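## Task

Take the sticky-note block off the desk and put it on the counter, without any desk carton reaching the floor and without the robot falling or being left tilted.

## Robot and tools

ROBOT. The LinearBot has an omnidirectional base and a column about 1.7 m high. A carriage rides the column (lift_m, metres, 0 to 1) and holds two identical six-joint arms, each ending in a two-finger gripper. The arm bases sit roughly 0.57 m + lift_m above the floor; carriage parts hang about 0.15 m lower. A hand reaches 0.78 m from its shoulder but only about 0.38 m below the arm base. The hand is about 0.16 m long and 0.1 m wide (0.14 m when open); fingertips taper to about 0.005 m in the closing direction. Parked pose for joints 1 to 6: 0, 0.05, 0.05, 1.45, 0, 0. Cameras: carriage_camera (fixed, facing forward, tilted about 20 degrees down), left_wrist_camera and right_wrist_camera (looking past the fingertips).

FRAMES. All positions are metres. Base frame: origin on the floor below the base centre, x forward, y left, z up. left_hand and right_hand report the midpoint between the finger pads in this frame; quat_wxyz rotates base axes to hand axes (hand z along the fingers, hand y the opening direction; straight up with joints 1, 5, 6 at 0 gives 1, 0, 0, 0). base_odometry is in the frame the base had at scene start, counts wheel rotation only (slip counts as travel), heading in rad, left positive, -3.142 to 3.142. Hand readings tend to sit above the true hand, especially at long reach.

move. Arguments: base, joints, speeds, min_time_s, cameras. base is an object with exactly one key, each a relative offset from the base's last reported position: translate_m (forward +, -2 to 2 m), strafe_m (left +, -2 to 2 m), rotate_rad (counter-clockwise +, -6.3 to 6.3 rad). joints is one object keyed by joint name, every value an absolute target: lift_m; for each arm (left_ and right_ prefixes) joint1_rad -2.617 to 3.054 (vertical turn, 0 forward, + left), joint2_rad 0 to 3.141 (shoulder: 0 upper arm back and level, 1.57 up, 3.14 forward), joint3_rad 0 to 3.141 (elbow, 0 folded, 3.14 straight), joint4_rad -1.57 to 1.57 (wrist pitch, + lifts fingertips), joint5_rad -1.57 to 1.57 (wrist yaw, + turns fingertips to the right), joint6_rad -2.094 to 2.094 (roll, + clockwise viewed from the forearm), gripper_m 0 to 0.093 (pad gap in metres). Done tolerances: lift 0.004, joint1 0.02, joint2 0.105, joint3 0.06, joint4 0.04, joint5 0.025, joint6 0.02, gripper 0.004. speeds caps top speed for this call only: translate_m and strafe_m 0.02 to 0.5 m/s, rotate_rad 0.05 to 1.57 rad/s, lift_m 0.08 to 0.25 m/s (top value is default). min_time_s (0.1 to 8 s) sets a minimum duration for each arm and gripper motion, giving straighter paths. cameras lists wanted images; omitted or ["all"] gives all, [] none. An unknown key makes the call invalid; an out-of-range value gets it refused, and a refusal or a stop cancels later motion calls in the same reply. All motions in one call start together. A joint you omit may still be pushing toward an older target.

wait: seconds (0 to 10) plus optional cameras; commands nothing and returns state and images. zoom_image: camera and region [x0, y0, x1, y1] in pixels from the top-left, at most 504 by 504, on that camera's latest image. finished_scene: scene, the current scene number; irreversible; the goal must hold without the robot. The first scene is practice and may be skipped this way.

RESULTS. "pictures" names the images in order; frames can lag the state slightly. "move" reads done or the worst status. base_status and joint_status: done (for the base, wheels turned the full amount even if slipping), off_target (resting short and possibly still pushing), contact_stop or time_out (target dropped, holding in place), not_followed ("joint command not followed": a self-collision check blocked arm targets; gripper targets still run), limit_stop_at_motor_heat (resend the target). on_its_own lists uncommanded behaviour; "held at" is a target, not a reading. motor_effort is percent of maximum, + toward higher joint values, with the peak of the last call in brackets; a steadily dropping lift_m effort while lowering means a hand or load is resting on something. Joint torques follow joint order, include arm weight, and for joints 1 to 3 wrap sign beyond ±28 N m. Gripper reading on a gripped hard part may be up to 0.005 m under its width; shut on nothing it reads 0.000 to 0.003. Full squeeze starts about 0.005 m below the first-touch reading; release by commanding well above the reading.

CAUTIONS. Arms and grippers have no contact stop and keep pressing when blocked; drives stop on wheel effort only and can bend an arm unnoticed. If pinned, back off about 0.2 m the way you came, or raise the lift. Never drive backwards under a table edge. Keep the two arms from touching; a hard press between them ends the scene. A loaded level hand sags 7 to 25 cm. Tipping risk grows with high carriage, outstretched or loaded arms, pushing and abrupt stops; only images show leaning. Stretched or loaded arms heat up even during thinking; on a MOTOR HOT line park the arm, since at 100 °C it goes limp and drops its load. Avoid drops, releasing moving items, slams, hard hits and shoves, and knocking cartons to the floor. Objects may occasionally get a small push from outside.

Each tool is called after "Call:" as name([rows], argument=value, ...), one row to a line, values as JSON.

## Session

Call:
move()

Scene clock: 0.00 s.
Joint torques (N m): no reading
base_odometry: x=+0.000 y=+0.000 heading=+0.000
base_status: not commanded
joint_positions: lift_m=+0.300 left_joint1_rad=-0.010 left_joint2_rad=+0.044 left_joint3_rad=+0.048 left_joint4_rad=+1.430 left_joint5_rad=-0.008 left_joint6_rad=-0.004 left_gripper_m=+0.09396 right_joint1_rad=-0.011 right_joint2_rad=+0.047 right_joint3_rad=+0.039 right_joint4_rad=+1.421 right_joint5_rad=-0.003 right_joint6_rad=-0.048 right_gripper_m=+0.09396
joint_status: not commanded
motor_effort: lift_m=+29 drive_wheels=-1
left_hand: x=+0.2675 y=+0.3100 z=+1.2842 quat_wxyz=(+0.998, -0.004, +0.069, -0.007) (m; base frame)
right_hand: x=+0.2731 y=-0.3089 z=+1.2813 quat_wxyz=(+0.996, -0.003, +0.079, -0.029) (m; base frame)
pictures: carriage_camera, left_wrist_camera, right_wrist_camera
Images, in order (width x height): carriage_camera 504x504, left_wrist_camera 504x504, right_wrist_camera 504x504.

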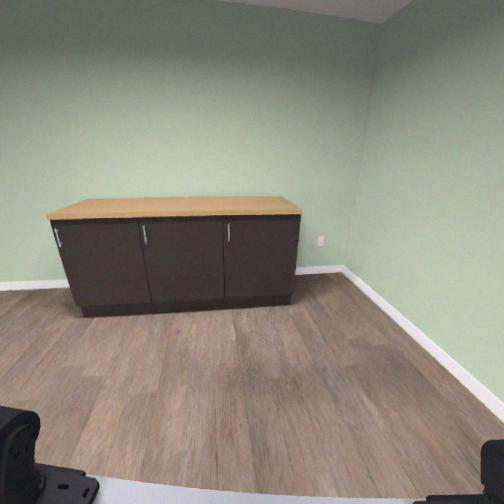

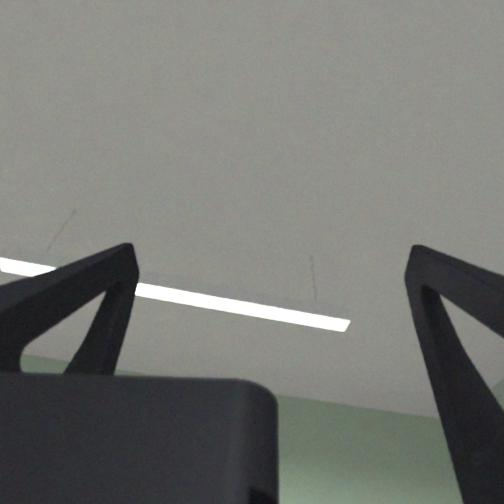

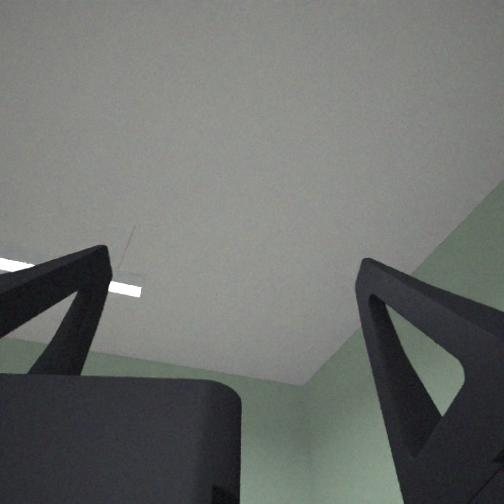

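Call:
move(base={"rotate_rad": 1.3}, cameras=["carriage_camera"])

Call:
move(base={"rotate_rad": 1.3}, cameras=["carriage_camera"])

Call:
move(base={"rotate_rad": 1.3}, cameras=["carriage_camera"])

Scene clock: 19.63 s.
Joint torques (N m): left_arm=[0.64 4.31 5.98 -0.21 -0.09 -0.04] | right_arm=[-0.05 4.27 7.16 -0.06 0 -0.12]
move: done
base_odometry: x=+0.000 y=+0.000 heading=+1.300
base_status: done
joint_positions: lift_m=+0.300 left_joint1_rad=-0.010 left_joint2_rad=+0.044 left_joint3_rad=+0.048 left_joint4_rad=+1.430 left_joint5_rad=-0.008 left_joint6_rad=-0.004 left_gripper_m=+0.09397 right_joint1_rad=-0.011 right_joint2_rad=+0.047 right_joint3_rad=+0.039 right_joint4_rad=+1.420 right_joint5_rad=-0.003 right_joint6_rad=-0.048 right_gripper_m=+0.09396
joint_status: not commanded
motor_effort: lift_m=+30(30) drive_wheels=+4(20)
left_hand: x=+0.2675 y=+0.3100 z=+1.2842 quat_wxyz=(+0.998, -0.004, +0.069, -0.007) (m; base frame)
right_hand: x=+0.2733 y=-0.3089 z=+1.2813 quat_wxyz=(+0.996, -0.003, +0.079, -0.029) (m; base frame)
pictures: carriage_camera
Images, in order (width x height): carriage_camera 504x504.

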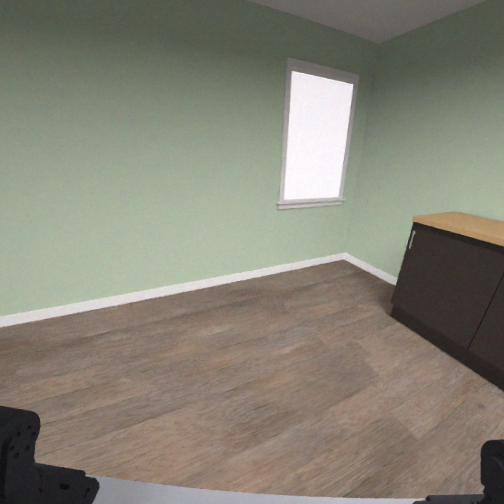

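Scene clock: 22.50 s.
Joint torques (N m): left_arm=[0.54 4.33 5.97 -0.21 -0.12 -0.07] | right_arm=[-0.02 4.22 7.17 -0.04 0.01 -0.12]
move: done
base_odometry: x=+0.000 y=+0.000 heading=+2.599
base_status: done
joint_positions: lift_m=+0.300 left_joint1_rad=-0.010 left_joint2_rad=+0.044 left_joint3_rad=+0.048 left_joint4_rad=+1.429 left_joint5_rad=-0.008 left_joint6_rad=-0.004 left_gripper_m=+0.09397 right_joint1_rad=-0.011 right_joint2_rad=+0.047 right_joint3_rad=+0.039 right_joint4_rad=+1.420 right_joint5_rad=-0.003 right_joint6_rad=-0.048 right_gripper_m=+0.09397
joint_status: not commanded
motor_effort: lift_m=+30(30) drive_wheels=+6(14)
left_hand: x=+0.2676 y=+0.3100 z=+1.2841 quat_wxyz=(+0.998, -0.004, +0.069, -0.007) (m; base frame)
right_hand: x=+0.2733 y=-0.3089 z=+1.2813 quat_wxyz=(+0.996, -0.003, +0.079, -0.029) (m; base frame)
pictures: carriage_camera
Images, in order (width x height): carriage_camera 504x504.

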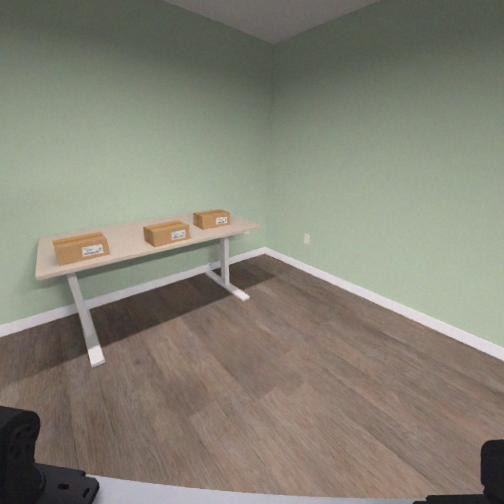

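Scene clock: 25.37 s.
Joint torques (N m): left_arm=[0.55 4.29 6.01 -0.2 -0.13 -0.05] | right_arm=[-0.06 4.25 7.2 -0.04 0.01 -0.12]
move: done
base_odometry: x=+0.000 y=+0.000 heading=-2.385
base_status: done
joint_positions: lift_m=+0.300 left_joint1_rad=-0.010 left_joint2_rad=+0.044 left_joint3_rad=+0.048 left_joint4_rad=+1.429 left_joint5_rad=-0.008 left_joint6_rad=-0.004 left_gripper_m=+0.09398 right_joint1_rad=-0.011 right_joint2_rad=+0.047 right_joint3_rad=+0.039 right_joint4_rad=+1.420 right_joint5_rad=-0.003 right_joint6_rad=-0.048 right_gripper_m=+0.09398
joint_status: not commanded
motor_effort: lift_m=+29(30) drive_wheels=+5(13)
left_hand: x=+0.2676 y=+0.3100 z=+1.2841 quat_wxyz=(+0.998, -0.004, +0.069, -0.007) (m; base frame)
right_hand: x=+0.2734 y=-0.3089 z=+1.2813 quat_wxyz=(+0.996, -0.003, +0.079, -0.029) (m; base frame)
pictures: carriage_camera
Images, in order (width x height): carriage_camera 504x504.

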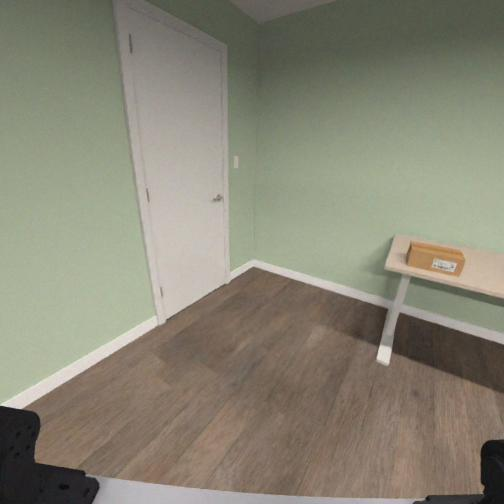

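Call:
move(base={"rotate_rad": -1.0}, cameras=["carriage_camera"])

Call:
zoom_image(camera="carriage_camera", region=[100, 150, 400, 350])

Scene clock: 36.63 s.
Joint torques (N m): left_arm=[0.68 4.3 5.98 -0.2 -0.11 -0.05] | right_arm=[-0.02 4.3 7.19 -0.05 0.01 -0.12]
move: done
base_odometry: x=+0.000 y=+0.000 heading=+2.899
base_status: done
joint_positions: lift_m=+0.300 left_joint1_rad=-0.010 left_joint2_rad=+0.044 left_joint3_rad=+0.048 left_joint4_rad=+1.429 left_joint5_rad=-0.008 left_joint6_rad=-0.004 left_gripper_m=+0.09398 right_joint1_rad=-0.011 right_joint2_rad=+0.047 right_joint3_rad=+0.039 right_joint4_rad=+1.420 right_joint5_rad=-0.003 right_joint6_rad=-0.048 right_gripper_m=+0.09398
joint_status: not commanded
motor_effort: lift_m=+30(30) drive_wheels=+10(18)
left_hand: x=+0.2676 y=+0.3100 z=+1.2841 quat_wxyz=(+0.998, -0.004, +0.069, -0.007) (m; base frame)
right_hand: x=+0.2734 y=-0.3089 z=+1.2813 quat_wxyz=(+0.996, -0.003, +0.079, -0.029) (m; base frame)
pictures: carriage_camera
Images, in order (width x height): carriage_camera 504x504.

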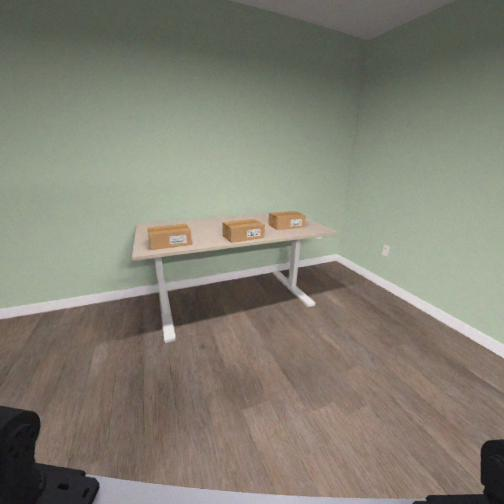

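Scaled by 1.680 from the camera's 504x504 image, which has a finer 720x720 frame.

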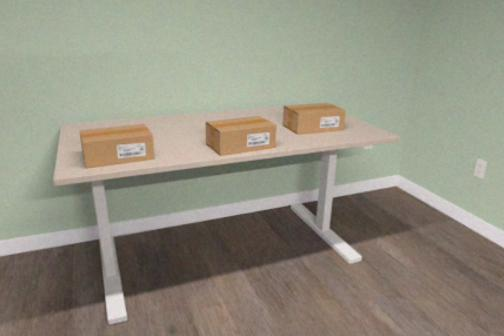

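Call:
move(joints={"lift_m": 0.9}, cameras=["carriage_camera"])

Call:
zoom_image(camera="carriage_camera", region=[100, 200, 400, 400])

Scene clock: 44.70 s.
Joint torques (N m): left_arm=[0.59 4.29 6 -0.19 -0.11 -0.05] | right_arm=[-0.03 4.25 7.2 -0.04 0.01 -0.11]
move: done
base_odometry: x=+0.000 y=+0.000 heading=+2.899
base_status: not commanded
joint_positions: lift_m=+0.900 left_joint1_rad=-0.010 left_joint2_rad=+0.044 left_joint3_rad=+0.048 left_joint4_rad=+1.429 left_joint5_rad=-0.008 left_joint6_rad=-0.004 left_gripper_m=+0.09398 right_joint1_rad=-0.011 right_joint2_rad=+0.047 right_joint3_rad=+0.039 right_joint4_rad=+1.420 right_joint5_rad=-0.003 right_joint6_rad=-0.048 right_gripper_m=+0.09398
joint_status: all done
motor_effort: lift_m=+31(37) drive_wheels=+6(9)
left_hand: x=+0.2676 y=+0.3100 z=+1.8840 quat_wxyz=(+0.998, -0.004, +0.069, -0.007) (m; base frame)
right_hand: x=+0.2734 y=-0.3089 z=+1.8812 quat_wxyz=(+0.996, -0.003, +0.079, -0.029) (m; base frame)
pictures: carriage_camera
Images, in order (width x height): carriage_camera 504x504.

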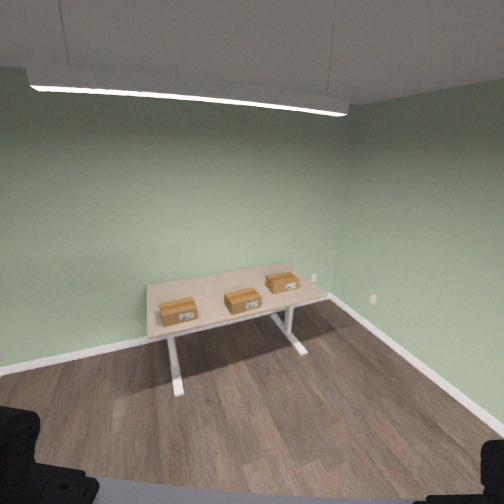

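Scaled by 1.680 from the camera's 504x504 image, which has a finer 720x720 frame.

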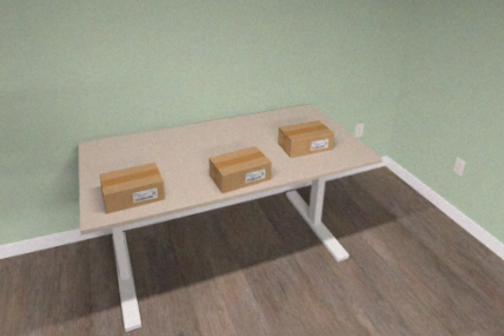

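Call:
move(joints={"lift_m": 0.6, "left_joint2_rad": 1.2, "left_joint3_rad": 1.2, "left_joint4_rad": 0.0}, cameras=["left_wrist_camera"])

Call:
move(joints={"left_joint2_rad": 1.2, "left_joint3_rad": 1.2, "left_joint4_rad": -1.5}, cameras=["left_wrist_camera"])

Call:
move(joints={"left_joint2_rad": 2.0, "left_joint3_rad": 1.4, "left_joint4_rad": -0.97}, cameras=["carriage_camera"])

Call:
move(joints={"left_joint1_rad": -0.5, "left_joint2_rad": 1.4, "left_joint3_rad": 0.6, "left_joint4_rad": -0.77}, cameras=["carriage_camera", "left_wrist_camera"])

Scene clock: 81.37 s.
Joint torques (N m): left_arm=[0.64 -4.88 10.74 2.51 -0.11 -0.05] | right_arm=[-0.05 4.26 7.2 -0.05 0 -0.12]
move: done
base_odometry: x=+0.000 y=+0.000 heading=+2.899
base_status: not commanded
joint_positions: lift_m=+0.600 left_joint1_rad=-0.010 left_joint2_rad=+1.197 left_joint3_rad=+1.176 left_joint4_rad=+0.014 left_joint5_rad=-0.008 left_joint6_rad=-0.004 left_gripper_m=+0.09398 right_joint1_rad=-0.011 right_joint2_rad=+0.047 right_joint3_rad=+0.039 right_joint4_rad=+1.420 right_joint5_rad=-0.003 right_joint6_rad=-0.048 right_gripper_m=+0.09398
joint_status: all done
motor_effort: lift_m=+28(28) drive_wheels=+8(9)
left_hand: x=+0.6486 y=+0.3062 z=+1.5669 quat_wxyz=(+0.704, -0.001, +0.710, -0.002) (m; base frame)
right_hand: x=+0.2734 y=-0.3089 z=+1.5815 quat_wxyz=(+0.996, -0.003, +0.079, -0.029) (m; base frame)
pictures: left_wrist_camera
Images, in order (width x height): left_wrist_camera 504x504.

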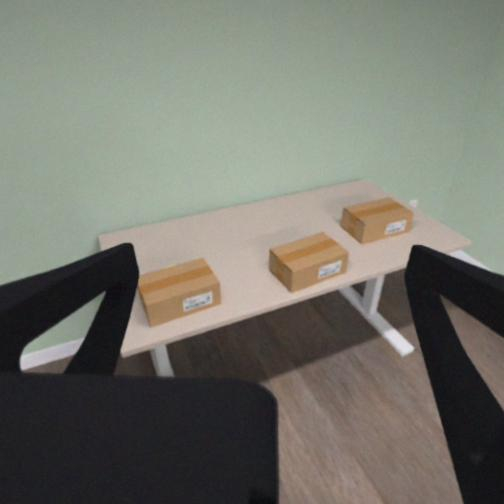

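Scene clock: 83.17 s.
Joint torques (N m): left_arm=[0.64 -3.28 9.14 0.52 -0.12 -0.06] | right_arm=[-0.02 4.23 7.16 -0.04 0.01 -0.12]
move: done
base_odometry: x=+0.000 y=+0.000 heading=+2.899
base_status: not commanded
joint_positions: lift_m=+0.600 left_joint1_rad=-0.010 left_joint2_rad=+1.197 left_joint3_rad=+1.177 left_joint4_rad=-1.484 left_joint5_rad=-0.008 left_joint6_rad=-0.004 left_gripper_m=+0.09398 right_joint1_rad=-0.011 right_joint2_rad=+0.047 right_joint3_rad=+0.039 right_joint4_rad=+1.420 right_joint5_rad=-0.003 right_joint6_rad=-0.048 right_gripper_m=+0.09398
joint_status: all done
motor_effort: lift_m=+28(28) drive_wheels=+9(10)
left_hand: x=+0.4189 y=+0.3085 z=+1.3237 quat_wxyz=(+0.033, +0.003, +0.999, +0.004) (m; base frame)
right_hand: x=+0.2734 y=-0.3089 z=+1.5815 quat_wxyz=(+0.996, -0.003, +0.079, -0.029) (m; base frame)
pictures: left_wrist_camera
Images, in order (width x height): left_wrist_camera 504x504.

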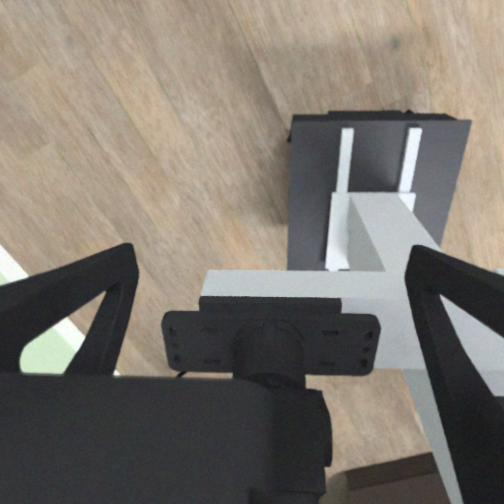

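Scene clock: 84.67 s.
Joint torques (N m): left_arm=[0.64 -10.67 8.59 0.64 -0.13 -0.06] | right_arm=[-0.03 4.19 7.2 -0.04 0 -0.12]
move: done
base_odometry: x=+0.000 y=+0.000 heading=+2.899
base_status: not commanded
joint_positions: lift_m=+0.600 left_joint1_rad=-0.010 left_joint2_rad=+1.988 left_joint3_rad=+1.379 left_joint4_rad=-0.982 left_joint5_rad=-0.008 left_joint6_rad=-0.004 left_gripper_m=+0.09398 right_joint1_rad=-0.011 right_joint2_rad=+0.047 right_joint3_rad=+0.039 right_joint4_rad=+1.420 right_joint5_rad=-0.003 right_joint6_rad=-0.048 right_gripper_m=+0.09398
joint_status: all done
motor_effort: lift_m=+28(28) drive_wheels=+8(9)
left_hand: x=+0.5901 y=+0.3068 z=+1.1728 quat_wxyz=(-0.010, +0.003, +1.000, +0.004) (m; base frame)
right_hand: x=+0.2734 y=-0.3089 z=+1.5815 quat_wxyz=(+0.996, -0.003, +0.079, -0.029) (m; base frame)
pictures: carriage_camera
Images, in order (width x height): carriage_camera 504x504.

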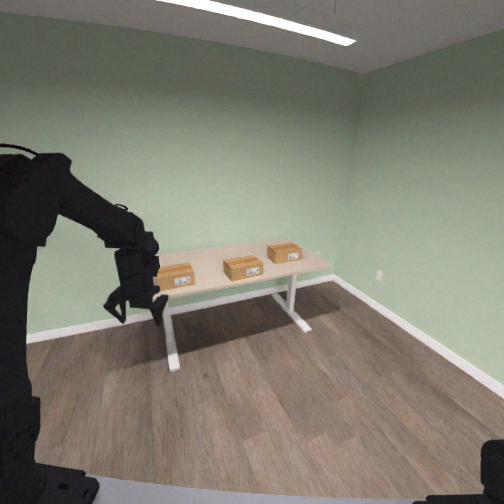

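Scene clock: 86.17 s.
Joint torques (N m): left_arm=[0.2 -6.52 4.78 0.68 -0.15 -0.05] | right_arm=[-0.06 4.25 7.19 -0.04 0 -0.1]
move: done
base_odometry: x=+0.000 y=+0.000 heading=+2.899
base_status: not commanded
joint_positions: lift_m=+0.600 left_joint1_rad=-0.495 left_joint2_rad=+1.415 left_joint3_rad=+0.612 left_joint4_rad=-0.783 left_joint5_rad=-0.005 left_joint6_rad=-0.004 left_gripper_m=+0.09398 right_joint1_rad=-0.011 right_joint2_rad=+0.047 right_joint3_rad=+0.039 right_joint4_rad=+1.420 right_joint5_rad=-0.003 right_joint6_rad=-0.048 right_gripper_m=+0.09398
joint_status: all done
motor_effort: lift_m=+28(28) drive_wheels=+8(9)
left_hand: x=+0.3992 y=+0.2203 z=+1.1484 quat_wxyz=(-0.007, +0.243, +0.970, +0.004) (m; base frame)
right_hand: x=+0.2734 y=-0.3089 z=+1.5815 quat_wxyz=(+0.996, -0.003, +0.079, -0.029) (m; base frame)
pictures: carriage_camera, left_wrist_camera
Images, in order (width x height): carriage_camera 504x504, left_wrist_camera 504x504.

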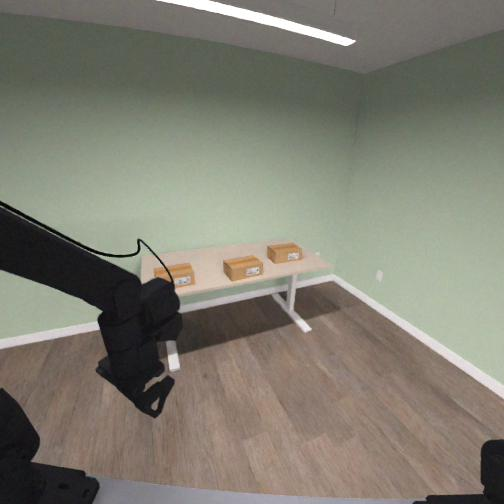

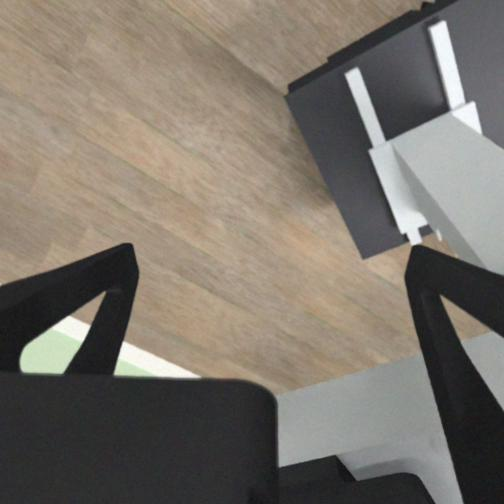

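Call:
move(base={"rotate_rad": 0.38}, joints={"lift_m": 0.7, "left_joint1_rad": 0, "left_joint2_rad": 0.05, "left_joint3_rad": 0.05, "left_joint4_rad": 1.45}, cameras=["carriage_camera"])

Call:
zoom_image(camera="carriage_camera", region=[0, 100, 504, 504])

Scene clock: 149.77 s.
Joint torques (N m): left_arm=[1.02 3.55 4.71 -0.06 -0.1 -0.05] | right_arm=[-0.03 4.25 7.23 -0.03 0.02 -0.12]
move: done
base_odometry: x=+0.000 y=+0.000 heading=-3.005
base_status: done
joint_positions: lift_m=+0.700 left_joint1_rad=-0.005 left_joint2_rad=+0.058 left_joint3_rad=+0.063 left_joint4_rad=+1.436 left_joint5_rad=-0.010 left_joint6_rad=-0.004 left_gripper_m=+0.09398 right_joint1_rad=-0.011 right_joint2_rad=+0.047 right_joint3_rad=+0.039 right_joint4_rad=+1.420 right_joint5_rad=-0.003 right_joint6_rad=-0.048 right_gripper_m=+0.09398
joint_status: all done
motor_effort: lift_m=+31(38) drive_wheels=+9(17)
left_hand: x=+0.2660 y=+0.3105 z=+1.6882 quat_wxyz=(+0.998, -0.005, +0.065, -0.004) (m; base frame)
right_hand: x=+0.2734 y=-0.3089 z=+1.6812 quat_wxyz=(+0.996, -0.003, +0.079, -0.029) (m; base frame)
pictures: carriage_camera
Images, in order (width x height): carriage_camera 504x504.

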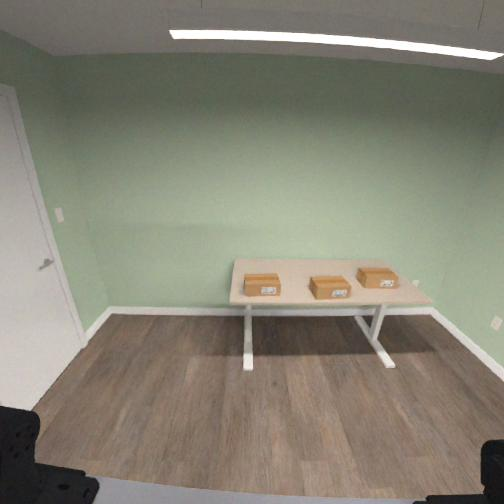

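Scaled by 1.000.

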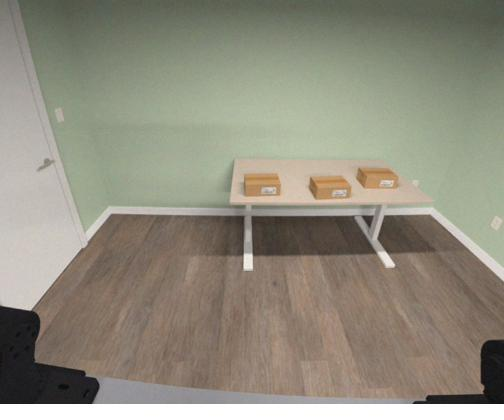

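Call:
move(base={"strafe_m": -0.6}, cameras=["carriage_camera"])

Call:
zoom_image(camera="carriage_camera", region=[100, 200, 400, 400])

Call:
move(base={"translate_m": 0.8}, cameras=["carriage_camera"])

Call:
zoom_image(camera="carriage_camera", region=[0, 200, 504, 504])

Scene clock: 160.47 s.
Joint torques (N m): left_arm=[0.75 3.55 4.66 -0.1 -0.1 -0.05] | right_arm=[-0.06 4.27 7.17 -0.05 0.01 -0.12]
move: done
base_odometry: x=-0.082 y=+0.595 heading=-3.005
base_status: done
joint_positions: lift_m=+0.700 left_joint1_rad=-0.004 left_joint2_rad=+0.058 left_joint3_rad=+0.063 left_joint4_rad=+1.439 left_joint5_rad=-0.009 left_joint6_rad=-0.004 left_gripper_m=+0.09398 right_joint1_rad=-0.010 right_joint2_rad=+0.047 right_joint3_rad=+0.039 right_joint4_rad=+1.420 right_joint5_rad=-0.003 right_joint6_rad=-0.048 right_gripper_m=+0.09398
joint_status: not commanded
motor_effort: lift_m=+31(31) drive_wheels=-6(16)
left_hand: x=+0.2651 y=+0.3104 z=+1.6883 quat_wxyz=(+0.998, -0.004, +0.063, -0.003) (m; base frame)
right_hand: x=+0.2734 y=-0.3089 z=+1.6812 quat_wxyz=(+0.996, -0.003, +0.079, -0.029) (m; base frame)
pictures: carriage_camera
Images, in order (width x height): carriage_camera 504x504.

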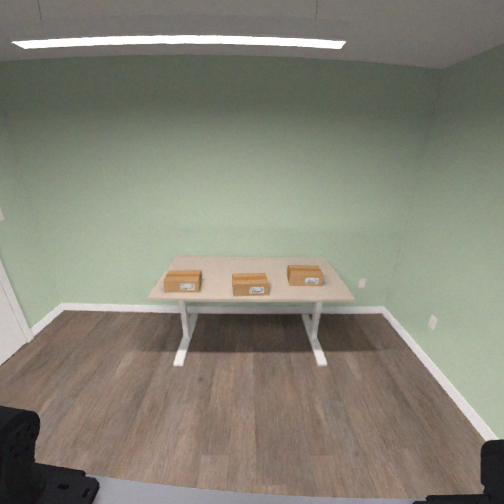

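Scaled by 1.680 from the camera's 504x504 image, which has a finer 720x720 frame.

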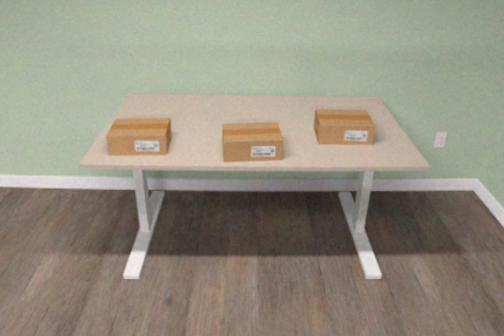

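Scene clock: 164.33 s.
Joint torques (N m): left_arm=[0.8 3.52 4.62 -0.16 -0.11 -0.05] | right_arm=[-0.02 4.22 7.19 -0.01 0 -0.12]
move: done
base_odometry: x=-0.875 y=+0.486 heading=-3.005
base_status: done
joint_positions: lift_m=+0.700 left_joint1_rad=-0.004 left_joint2_rad=+0.058 left_joint3_rad=+0.063 left_joint4_rad=+1.444 left_joint5_rad=-0.009 left_joint6_rad=-0.004 left_gripper_m=+0.09398 right_joint1_rad=-0.010 right_joint2_rad=+0.047 right_joint3_rad=+0.039 right_joint4_rad=+1.417 right_joint5_rad=-0.003 right_joint6_rad=-0.048 right_gripper_m=+0.09398
joint_status: not commanded
motor_effort: lift_m=+31(31) drive_wheels=-9(14)
left_hand: x=+0.2639 y=+0.3104 z=+1.6884 quat_wxyz=(+0.998, -0.004, +0.061, -0.003) (m; base frame)
right_hand: x=+0.2739 y=-0.3089 z=+1.6811 quat_wxyz=(+0.996, -0.003, +0.080, -0.029) (m; base frame)
pictures: carriage_camera
Images, in order (width x height): carriage_camera 504x504.

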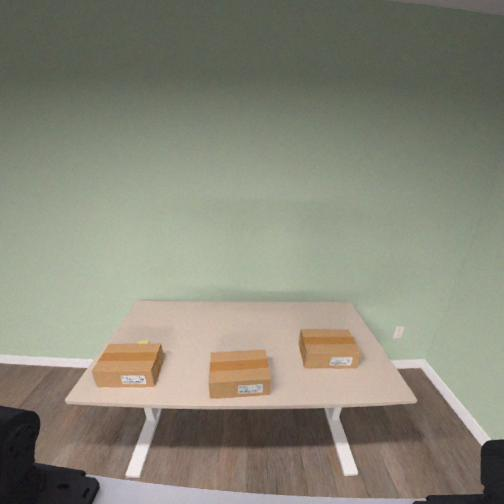

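Scaled by 1.000.

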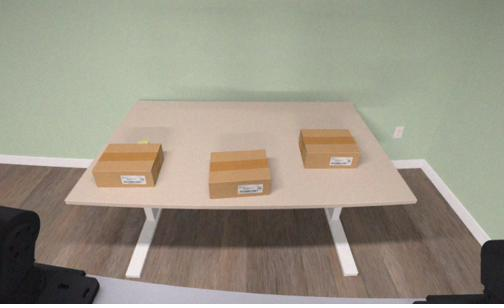

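Call:
move(base={"strafe_m": 0.31}, cameras=[])

Call:
move(base={"translate_m": 0.38}, speeds={"translate_m": 0.3}, cameras=["carriage_camera"])

Call:
zoom_image(camera="carriage_camera", region=[0, 300, 300, 500])

Scene clock: 199.63 s.
Joint torques (N m): left_arm=[0.85 3.54 4.75 -0.17 -0.1 -0.06] | right_arm=[-0.06 4.27 7.19 -0.01 0.01 -0.11]
move: done
base_odometry: x=-0.833 y=+0.179 heading=-3.006
base_status: done
joint_positions: lift_m=+0.700 left_joint1_rad=-0.002 left_joint2_rad=+0.058 left_joint3_rad=+0.062 left_joint4_rad=+1.444 left_joint5_rad=-0.009 left_joint6_rad=-0.004 left_gripper_m=+0.09398 right_joint1_rad=-0.011 right_joint2_rad=+0.047 right_joint3_rad=+0.039 right_joint4_rad=+1.417 right_joint5_rad=-0.003 right_joint6_rad=-0.048 right_gripper_m=+0.09398
joint_status: not commanded
motor_effort: lift_m=+31(31) drive_wheels=-7(12)
left_hand: x=+0.2641 y=+0.3104 z=+1.6883 quat_wxyz=(+0.998, -0.004, +0.061, -0.003) (m; base frame)
right_hand: x=+0.2739 y=-0.3090 z=+1.6811 quat_wxyz=(+0.996, -0.003, +0.080, -0.029) (m; base frame)
pictures: none
No camera images: "cameras" was empty.

Scene clock: 202.50 s.
Joint torques (N m): left_arm=[0.75 3.44 4.64 -0.18 -0.11 -0.05] | right_arm=[-0.02 4.23 7.21 -0.01 0 -0.12]
move: done
base_odometry: x=-1.210 y=+0.127 heading=-3.005
base_status: done
joint_positions: lift_m=+0.700 left_joint1_rad=-0.002 left_joint2_rad=+0.058 left_joint3_rad=+0.062 left_joint4_rad=+1.445 left_joint5_rad=-0.009 left_joint6_rad=-0.004 left_gripper_m=+0.09398 right_joint1_rad=-0.011 right_joint2_rad=+0.047 right_joint3_rad=+0.039 right_joint4_rad=+1.418 right_joint5_rad=-0.003 right_joint6_rad=-0.048 right_gripper_m=+0.09398
joint_status: not commanded
motor_effort: lift_m=+31(31) drive_wheels=-6(14)
left_hand: x=+0.2638 y=+0.3104 z=+1.6884 quat_wxyz=(+0.998, -0.004, +0.061, -0.003) (m; base frame)
right_hand: x=+0.2738 y=-0.3090 z=+1.6811 quat_wxyz=(+0.996, -0.003, +0.080, -0.029) (m; base frame)
pictures: carriage_camera
Images, in order (width x height): carriage_camera 504x504.

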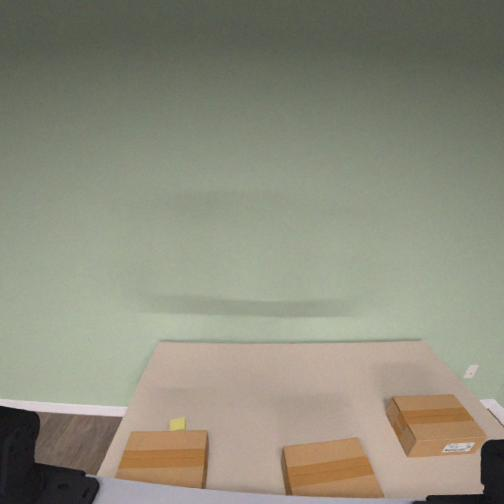

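Scaled by 1.680 from the camera's 504x504 image, which has a finer 720x720 frame.

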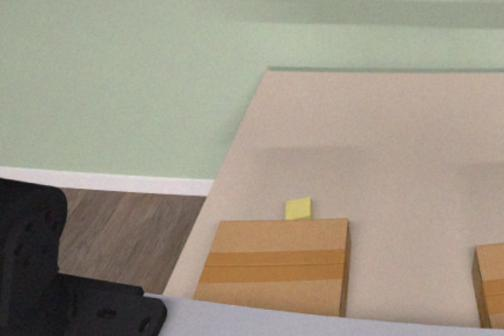

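Call:
move(joints={"lift_m": 0.75, "left_joint1_rad": -0.058, "left_joint2_rad": 3.03, "left_joint3_rad": 1.932, "left_joint4_rad": -0.471}, min_time_s=2.0)

Call:
zoom_image(camera="left_wrist_camera", region=[0, 0, 504, 504])

Scene clock: 225.30 s.
Joint torques (N m): left_arm=[0.25 -15.45 6.37 0.41 -0.11 -0.05] | right_arm=[-0.03 4.21 7.19 -0.02 0.01 -0.11]
move: done
base_odometry: x=-1.210 y=+0.127 heading=-3.005
base_status: not commanded
joint_positions: lift_m=+0.750 left_joint1_rad=-0.053 left_joint2_rad=+3.019 left_joint3_rad=+1.916 left_joint4_rad=-0.455 left_joint5_rad=-0.009 left_joint6_rad=-0.004 left_gripper_m=+0.09398 right_joint1_rad=-0.011 right_joint2_rad=+0.047 right_joint3_rad=+0.039 right_joint4_rad=+1.418 right_joint5_rad=-0.003 right_joint6_rad=-0.048 right_gripper_m=+0.09398
joint_status: all done
motor_effort: lift_m=+31(37) drive_wheels=-6(10)
left_hand: x=+0.6815 y=+0.2866 z=+1.0126 quat_wxyz=(+0.007, +0.025, +1.000, +0.004) (m; base frame)
right_hand: x=+0.2738 y=-0.3090 z=+1.7311 quat_wxyz=(+0.996, -0.003, +0.080, -0.029) (m; base frame)
pictures: carriage_camera, left_wrist_camera, right_wrist_camera
Images, in order (width x height): carriage_camera 504x504, left_wrist_camera 504x504, right_wrist_camera 504x504.

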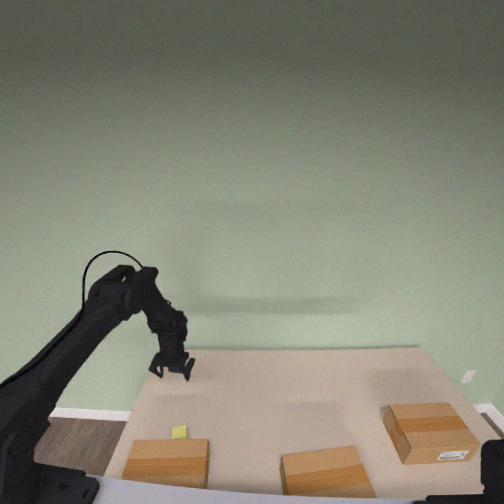

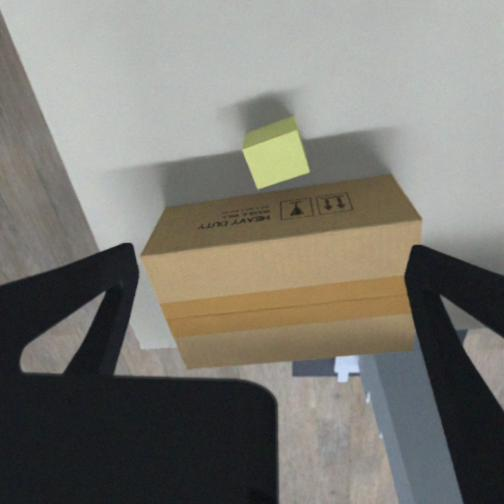

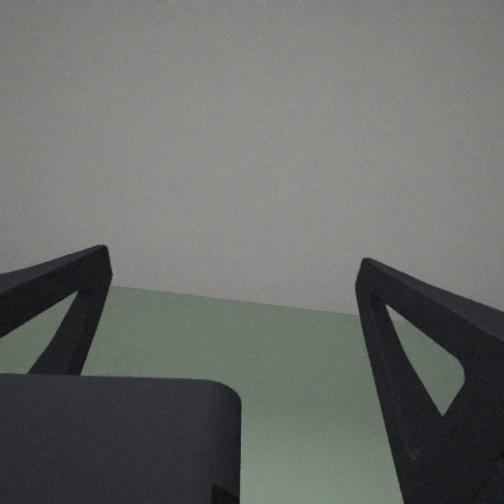

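Scaled by 1.000.

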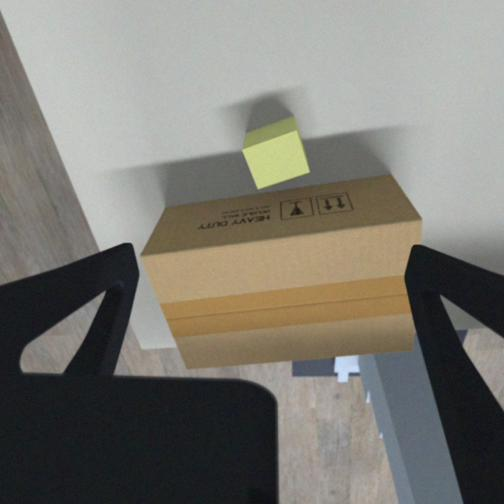

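Call:
move(joints={"lift_m": 0.65, "left_joint1_rad": -0.069, "left_joint2_rad": 2.967, "left_joint3_rad": 1.759, "left_joint4_rad": -0.363, "left_joint6_rad": -0.366}, cameras=["left_wrist_camera"])

Call:
zoom_image(camera="left_wrist_camera", region=[100, 50, 450, 300])

Scene clock: 279.97 s.
Joint torques (N m): left_arm=[0.4 -19.02 3.7 0.55 -0.15 -0.17] | right_arm=[-0.02 4.25 7.2 -0.02 0 -0.12]
move: done
base_odometry: x=-1.210 y=+0.127 heading=-3.005
base_status: not commanded
joint_positions: lift_m=+0.650 left_joint1_rad=-0.065 left_joint2_rad=+3.002 left_joint3_rad=+1.761 left_joint4_rad=-0.375 left_joint5_rad=-0.009 left_joint6_rad=-0.356 left_gripper_m=+0.09398 right_joint1_rad=-0.011 right_joint2_rad=+0.047 right_joint3_rad=+0.039 right_joint4_rad=+1.418 right_joint5_rad=-0.003 right_joint6_rad=-0.048 right_gripper_m=+0.09398
joint_status: all done
motor_effort: lift_m=+27(30) drive_wheels=-5(9)
left_hand: x=+0.6384 y=+0.2843 z=+0.8969 quat_wxyz=(-0.021, -0.145, +0.989, +0.009) (m; base frame)
right_hand: x=+0.2738 y=-0.3090 z=+1.6314 quat_wxyz=(+0.996, -0.003, +0.080, -0.029) (m; base frame)
pictures: left_wrist_camera
Images, in order (width x height): left_wrist_camera 504x504.

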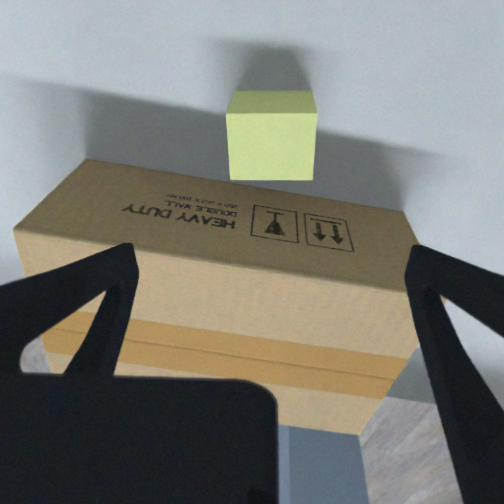

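Scaled by 1.440 from the camera's 504x504 image, which has a finer 720x720 frame.

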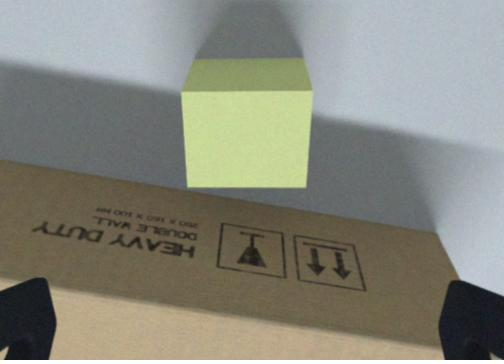

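Call:
move(joints={"lift_m": 0.57}, speeds={"lift_m": 0.1}, cameras=["left_wrist_camera", "carriage_camera"])

Call:
zoom_image(camera="carriage_camera", region=[50, 300, 300, 500])

Scene clock: 337.93 s.
Joint torques (N m): left_arm=[0.2 -18.06 3.93 0.54 -0.14 -0.14] | right_arm=[-0.01 4.26 7.15 -0.04 0 -0.11]
move: done
base_odometry: x=-1.210 y=+0.127 heading=-3.005
base_status: not commanded
joint_positions: lift_m=+0.570 left_joint1_rad=-0.065 left_joint2_rad=+2.991 left_joint3_rad=+1.761 left_joint4_rad=-0.367 left_joint5_rad=-0.009 left_joint6_rad=-0.357 left_gripper_m=+0.09398 right_joint1_rad=-0.011 right_joint2_rad=+0.047 right_joint3_rad=+0.039 right_joint4_rad=+1.418 right_joint5_rad=-0.003 right_joint6_rad=-0.048 right_gripper_m=+0.09398
joint_status: all done
motor_effort: lift_m=+28(28) drive_wheels=-7(9)
left_hand: x=+0.6451 y=+0.2838 z=+0.8211 quat_wxyz=(-0.012, -0.146, +0.989, +0.007) (m; base frame)
right_hand: x=+0.2738 y=-0.3090 z=+1.5514 quat_wxyz=(+0.996, -0.003, +0.080, -0.029) (m; base frame)
pictures: carriage_camera, left_wrist_camera
Images, in order (width x height): carriage_camera 504x504, left_wrist_camera 504x504.

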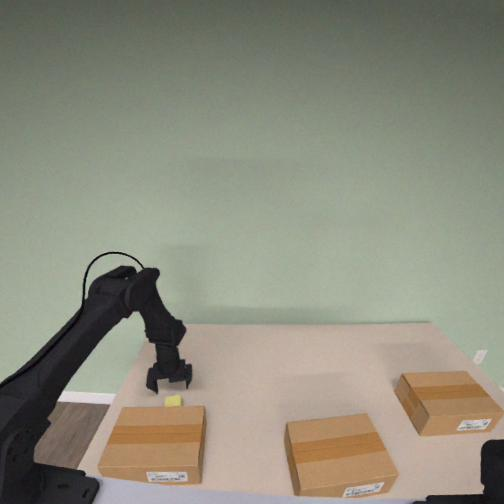

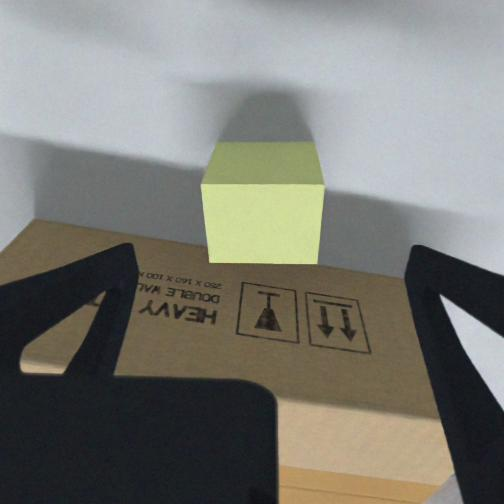

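Scaled by 2.016 from the camera's 504x504 image, which has a finer 720x720 frame.

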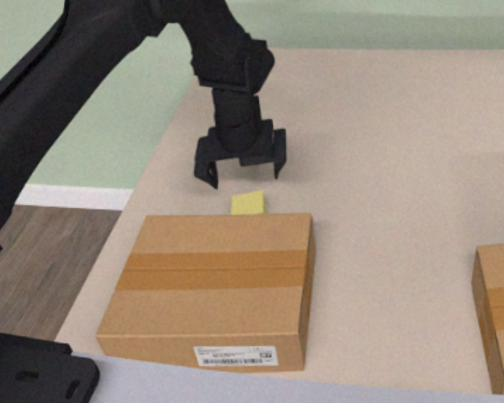

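Call:
move(joints={"lift_m": 0.506, "left_joint2_rad": 2.95, "left_joint3_rad": 1.708, "left_joint4_rad": -0.329}, speeds={"lift_m": 0.08}, cameras=["left_wrist_camera", "carriage_camera"])

Scene clock: 357.07 s.
Joint torques (N m): left_arm=[0.27 -18.37 3.23 0.57 -0.15 -0.15] | right_arm=[-0.01 4.22 7.2 -0.02 0.01 -0.11]
move: done
base_odometry: x=-1.210 y=+0.127 heading=-3.005
base_status: not commanded
joint_positions: lift_m=+0.506 left_joint1_rad=-0.065 left_joint2_rad=+2.980 left_joint3_rad=+1.714 left_joint4_rad=-0.337 left_joint5_rad=-0.009 left_joint6_rad=-0.357 left_gripper_m=+0.09398 right_joint1_rad=-0.011 right_joint2_rad=+0.047 right_joint3_rad=+0.039 right_joint4_rad=+1.418 right_joint5_rad=-0.003 right_joint6_rad=-0.048 right_gripper_m=+0.09398
joint_status: all done
motor_effort: lift_m=+27(29) drive_wheels=-8(9)
left_hand: x=+0.6352 y=+0.2845 z=+0.7551 quat_wxyz=(-0.015, -0.146, +0.989, +0.008) (m; base frame)
right_hand: x=+0.2738 y=-0.3090 z=+1.4874 quat_wxyz=(+0.996, -0.003, +0.080, -0.029) (m; base frame)
pictures: carriage_camera, left_wrist_camera
Images, in order (width x height): carriage_camera 504x504, left_wrist_camera 504x504.

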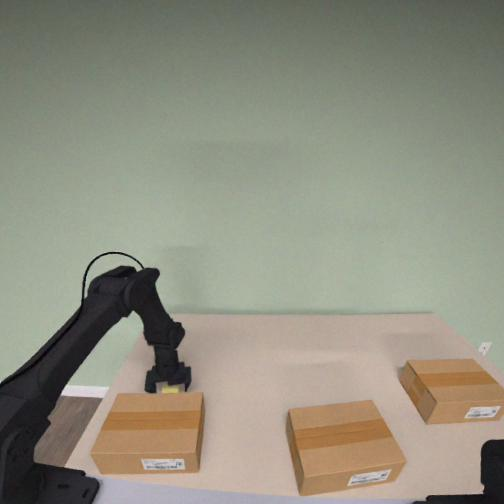

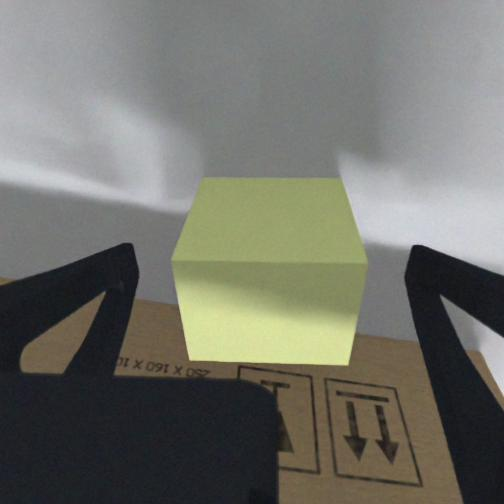

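Call:
move(joints={"left_gripper_m": 0.046}, min_time_s=1.5, cameras=["left_wrist_camera"])

Scene clock: 366.37 s.
Joint torques (N m): left_arm=[0.25 -18.43 3.19 0.57 -0.16 -0.15] | right_arm=[-0.03 4.23 7.2 -0.02 0.01 -0.11]
move: off_target
base_odometry: x=-1.210 y=+0.127 heading=-3.005
base_status: not commanded
joint_positions: lift_m=+0.506 left_joint1_rad=-0.065 left_joint2_rad=+2.980 left_joint3_rad=+1.714 left_joint4_rad=-0.337 left_joint5_rad=-0.008 left_joint6_rad=-0.358 left_gripper_m=+0.05110 right_joint1_rad=-0.011 right_joint2_rad=+0.047 right_joint3_rad=+0.039 right_joint4_rad=+1.418 right_joint5_rad=-0.003 right_joint6_rad=-0.048 right_gripper_m=+0.09398
joint_status: left_gripper_m off_target (ended at +0.05112, target +0.04600)
motor_effort: lift_m=+28(28) drive_wheels=+2(5)
left_hand: x=+0.6352 y=+0.2844 z=+0.7551 quat_wxyz=(-0.015, -0.146, +0.989, +0.008) (m; base frame)
right_hand: x=+0.2738 y=-0.3090 z=+1.4874 quat_wxyz=(+0.996, -0.003, +0.080, -0.029) (m; base frame)
pictures: left_wrist_camera
Images, in order (width x height): left_wrist_camera 504x504.

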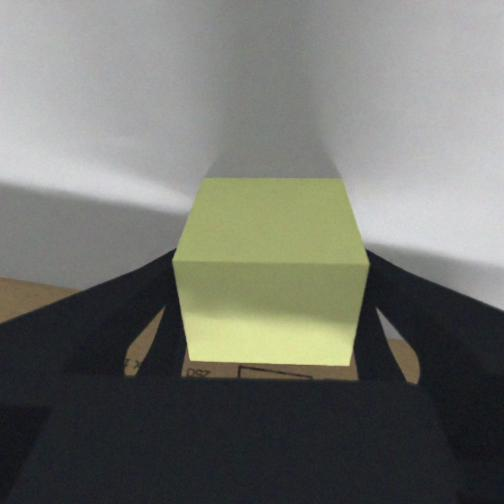

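Call:
move(joints={"lift_m": 0.80}, cameras=["left_wrist_camera", "carriage_camera"])

Call:
move(base={"translate_m": -0.45}, cameras=["left_wrist_camera"])

Call:
move(base={"rotate_rad": 3.1416}, cameras=["carriage_camera"])

Scene clock: 388.67 s.
Joint torques (N m): left_arm=[0.31 -17.5 3.45 0.59 -0.14 -0.14] | right_arm=[-0.05 4.25 7.17 -0.03 0 -0.12]
move: done
base_odometry: x=-1.210 y=+0.127 heading=-3.005
base_status: not commanded
joint_positions: lift_m=+0.800 left_joint1_rad=-0.065 left_joint2_rad=+2.971 left_joint3_rad=+1.712 left_joint4_rad=-0.331 left_joint5_rad=-0.008 left_joint6_rad=-0.358 left_gripper_m=+0.05109 right_joint1_rad=-0.011 right_joint2_rad=+0.047 right_joint3_rad=+0.039 right_joint4_rad=+1.418 right_joint5_rad=-0.003 right_joint6_rad=-0.048 right_gripper_m=+0.09398
joint_status: all done
motor_effort: lift_m=+31(38) drive_wheels=-7(9)
left_hand: x=+0.6399 y=+0.2841 z=+1.0522 quat_wxyz=(-0.008, -0.146, +0.989, +0.006) (m; base frame)
right_hand: x=+0.2738 y=-0.3090 z=+1.7811 quat_wxyz=(+0.996, -0.003, +0.080, -0.029) (m; base frame)
pictures: carriage_camera, left_wrist_camera
Images, in order (width x height): carriage_camera 504x504, left_wrist_camera 504x504.

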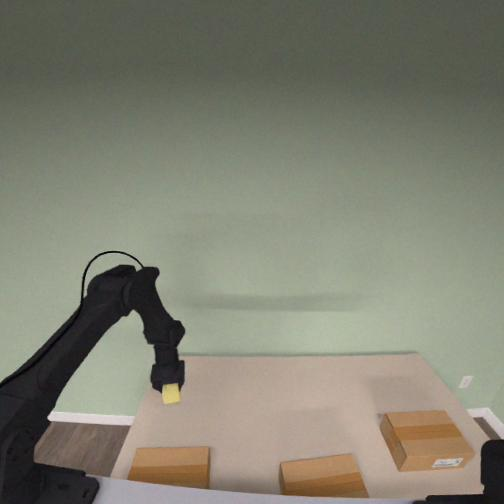

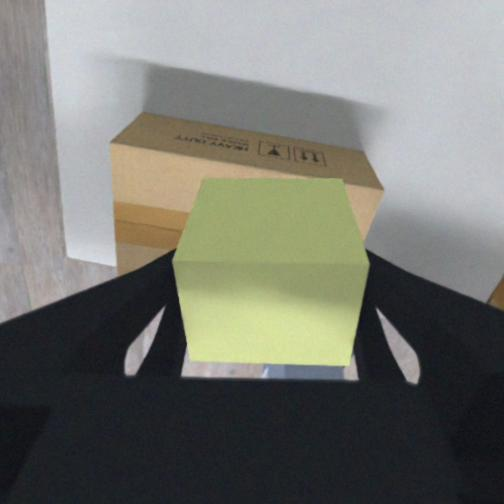

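Scene clock: 391.77 s.
Joint torques (N m): left_arm=[0.44 -17.55 3.43 0.5 -0.15 -0.13] | right_arm=[0.02 4.3 7.19 -0.06 0.01 -0.11]
move: done
base_odometry: x=-0.764 y=+0.188 heading=-3.005
base_status: done
joint_positions: lift_m=+0.800 left_joint1_rad=-0.067 left_joint2_rad=+2.971 left_joint3_rad=+1.712 left_joint4_rad=-0.328 left_joint5_rad=-0.008 left_joint6_rad=-0.358 left_gripper_m=+0.05109 right_joint1_rad=-0.011 right_joint2_rad=+0.047 right_joint3_rad=+0.039 right_joint4_rad=+1.421 right_joint5_rad=-0.003 right_joint6_rad=-0.048 right_gripper_m=+0.09398
joint_status: not commanded
motor_effort: lift_m=+31(31) drive_wheels=-3(16)
left_hand: x=+0.6405 y=+0.2832 z=+1.0522 quat_wxyz=(-0.007, -0.145, +0.989, +0.006) (m; base frame)
right_hand: x=+0.2730 y=-0.3090 z=+1.7813 quat_wxyz=(+0.996, -0.003, +0.078, -0.029) (m; base frame)
pictures: left_wrist_camera
Images, in order (width x height): left_wrist_camera 504x504.

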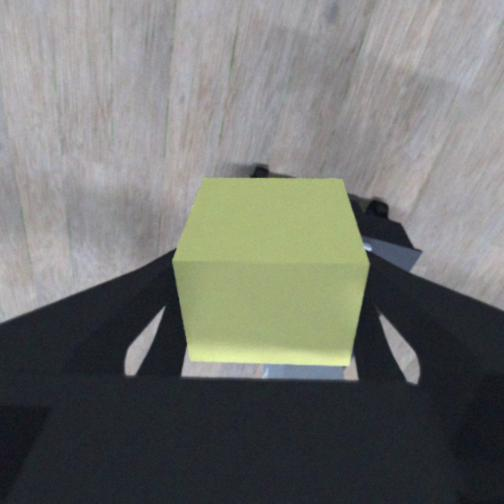

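Scene clock: 396.03 s.
Joint torques (N m): left_arm=[0.5 -17.52 3.49 0.44 -0.12 -0.14] | right_arm=[-0.02 4.27 7.19 -0.02 0.01 -0.12]
move: done
base_odometry: x=-0.764 y=+0.188 heading=+0.136
base_status: done
joint_positions: lift_m=+0.800 left_joint1_rad=-0.066 left_joint2_rad=+2.971 left_joint3_rad=+1.712 left_joint4_rad=-0.321 left_joint5_rad=-0.011 left_joint6_rad=-0.358 left_gripper_m=+0.05107 right_joint1_rad=-0.011 right_joint2_rad=+0.047 right_joint3_rad=+0.039 right_joint4_rad=+1.419 right_joint5_rad=-0.003 right_joint6_rad=-0.048 right_gripper_m=+0.09400
joint_status: not commanded
motor_effort: lift_m=+31(31) drive_wheels=+8(19)
left_hand: x=+0.6425 y=+0.2839 z=+1.0522 quat_wxyz=(-0.003, -0.146, +0.989, +0.006) (m; base frame)
right_hand: x=+0.2736 y=-0.3090 z=+1.7812 quat_wxyz=(+0.996, -0.003, +0.080, -0.029) (m; base frame)
pictures: carriage_camera
Images, in order (width x height): carriage_camera 504x504.

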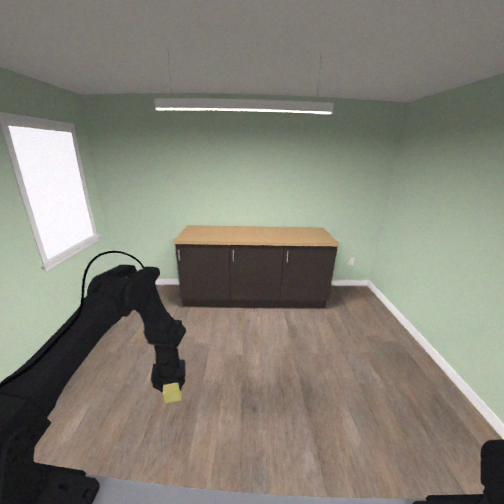

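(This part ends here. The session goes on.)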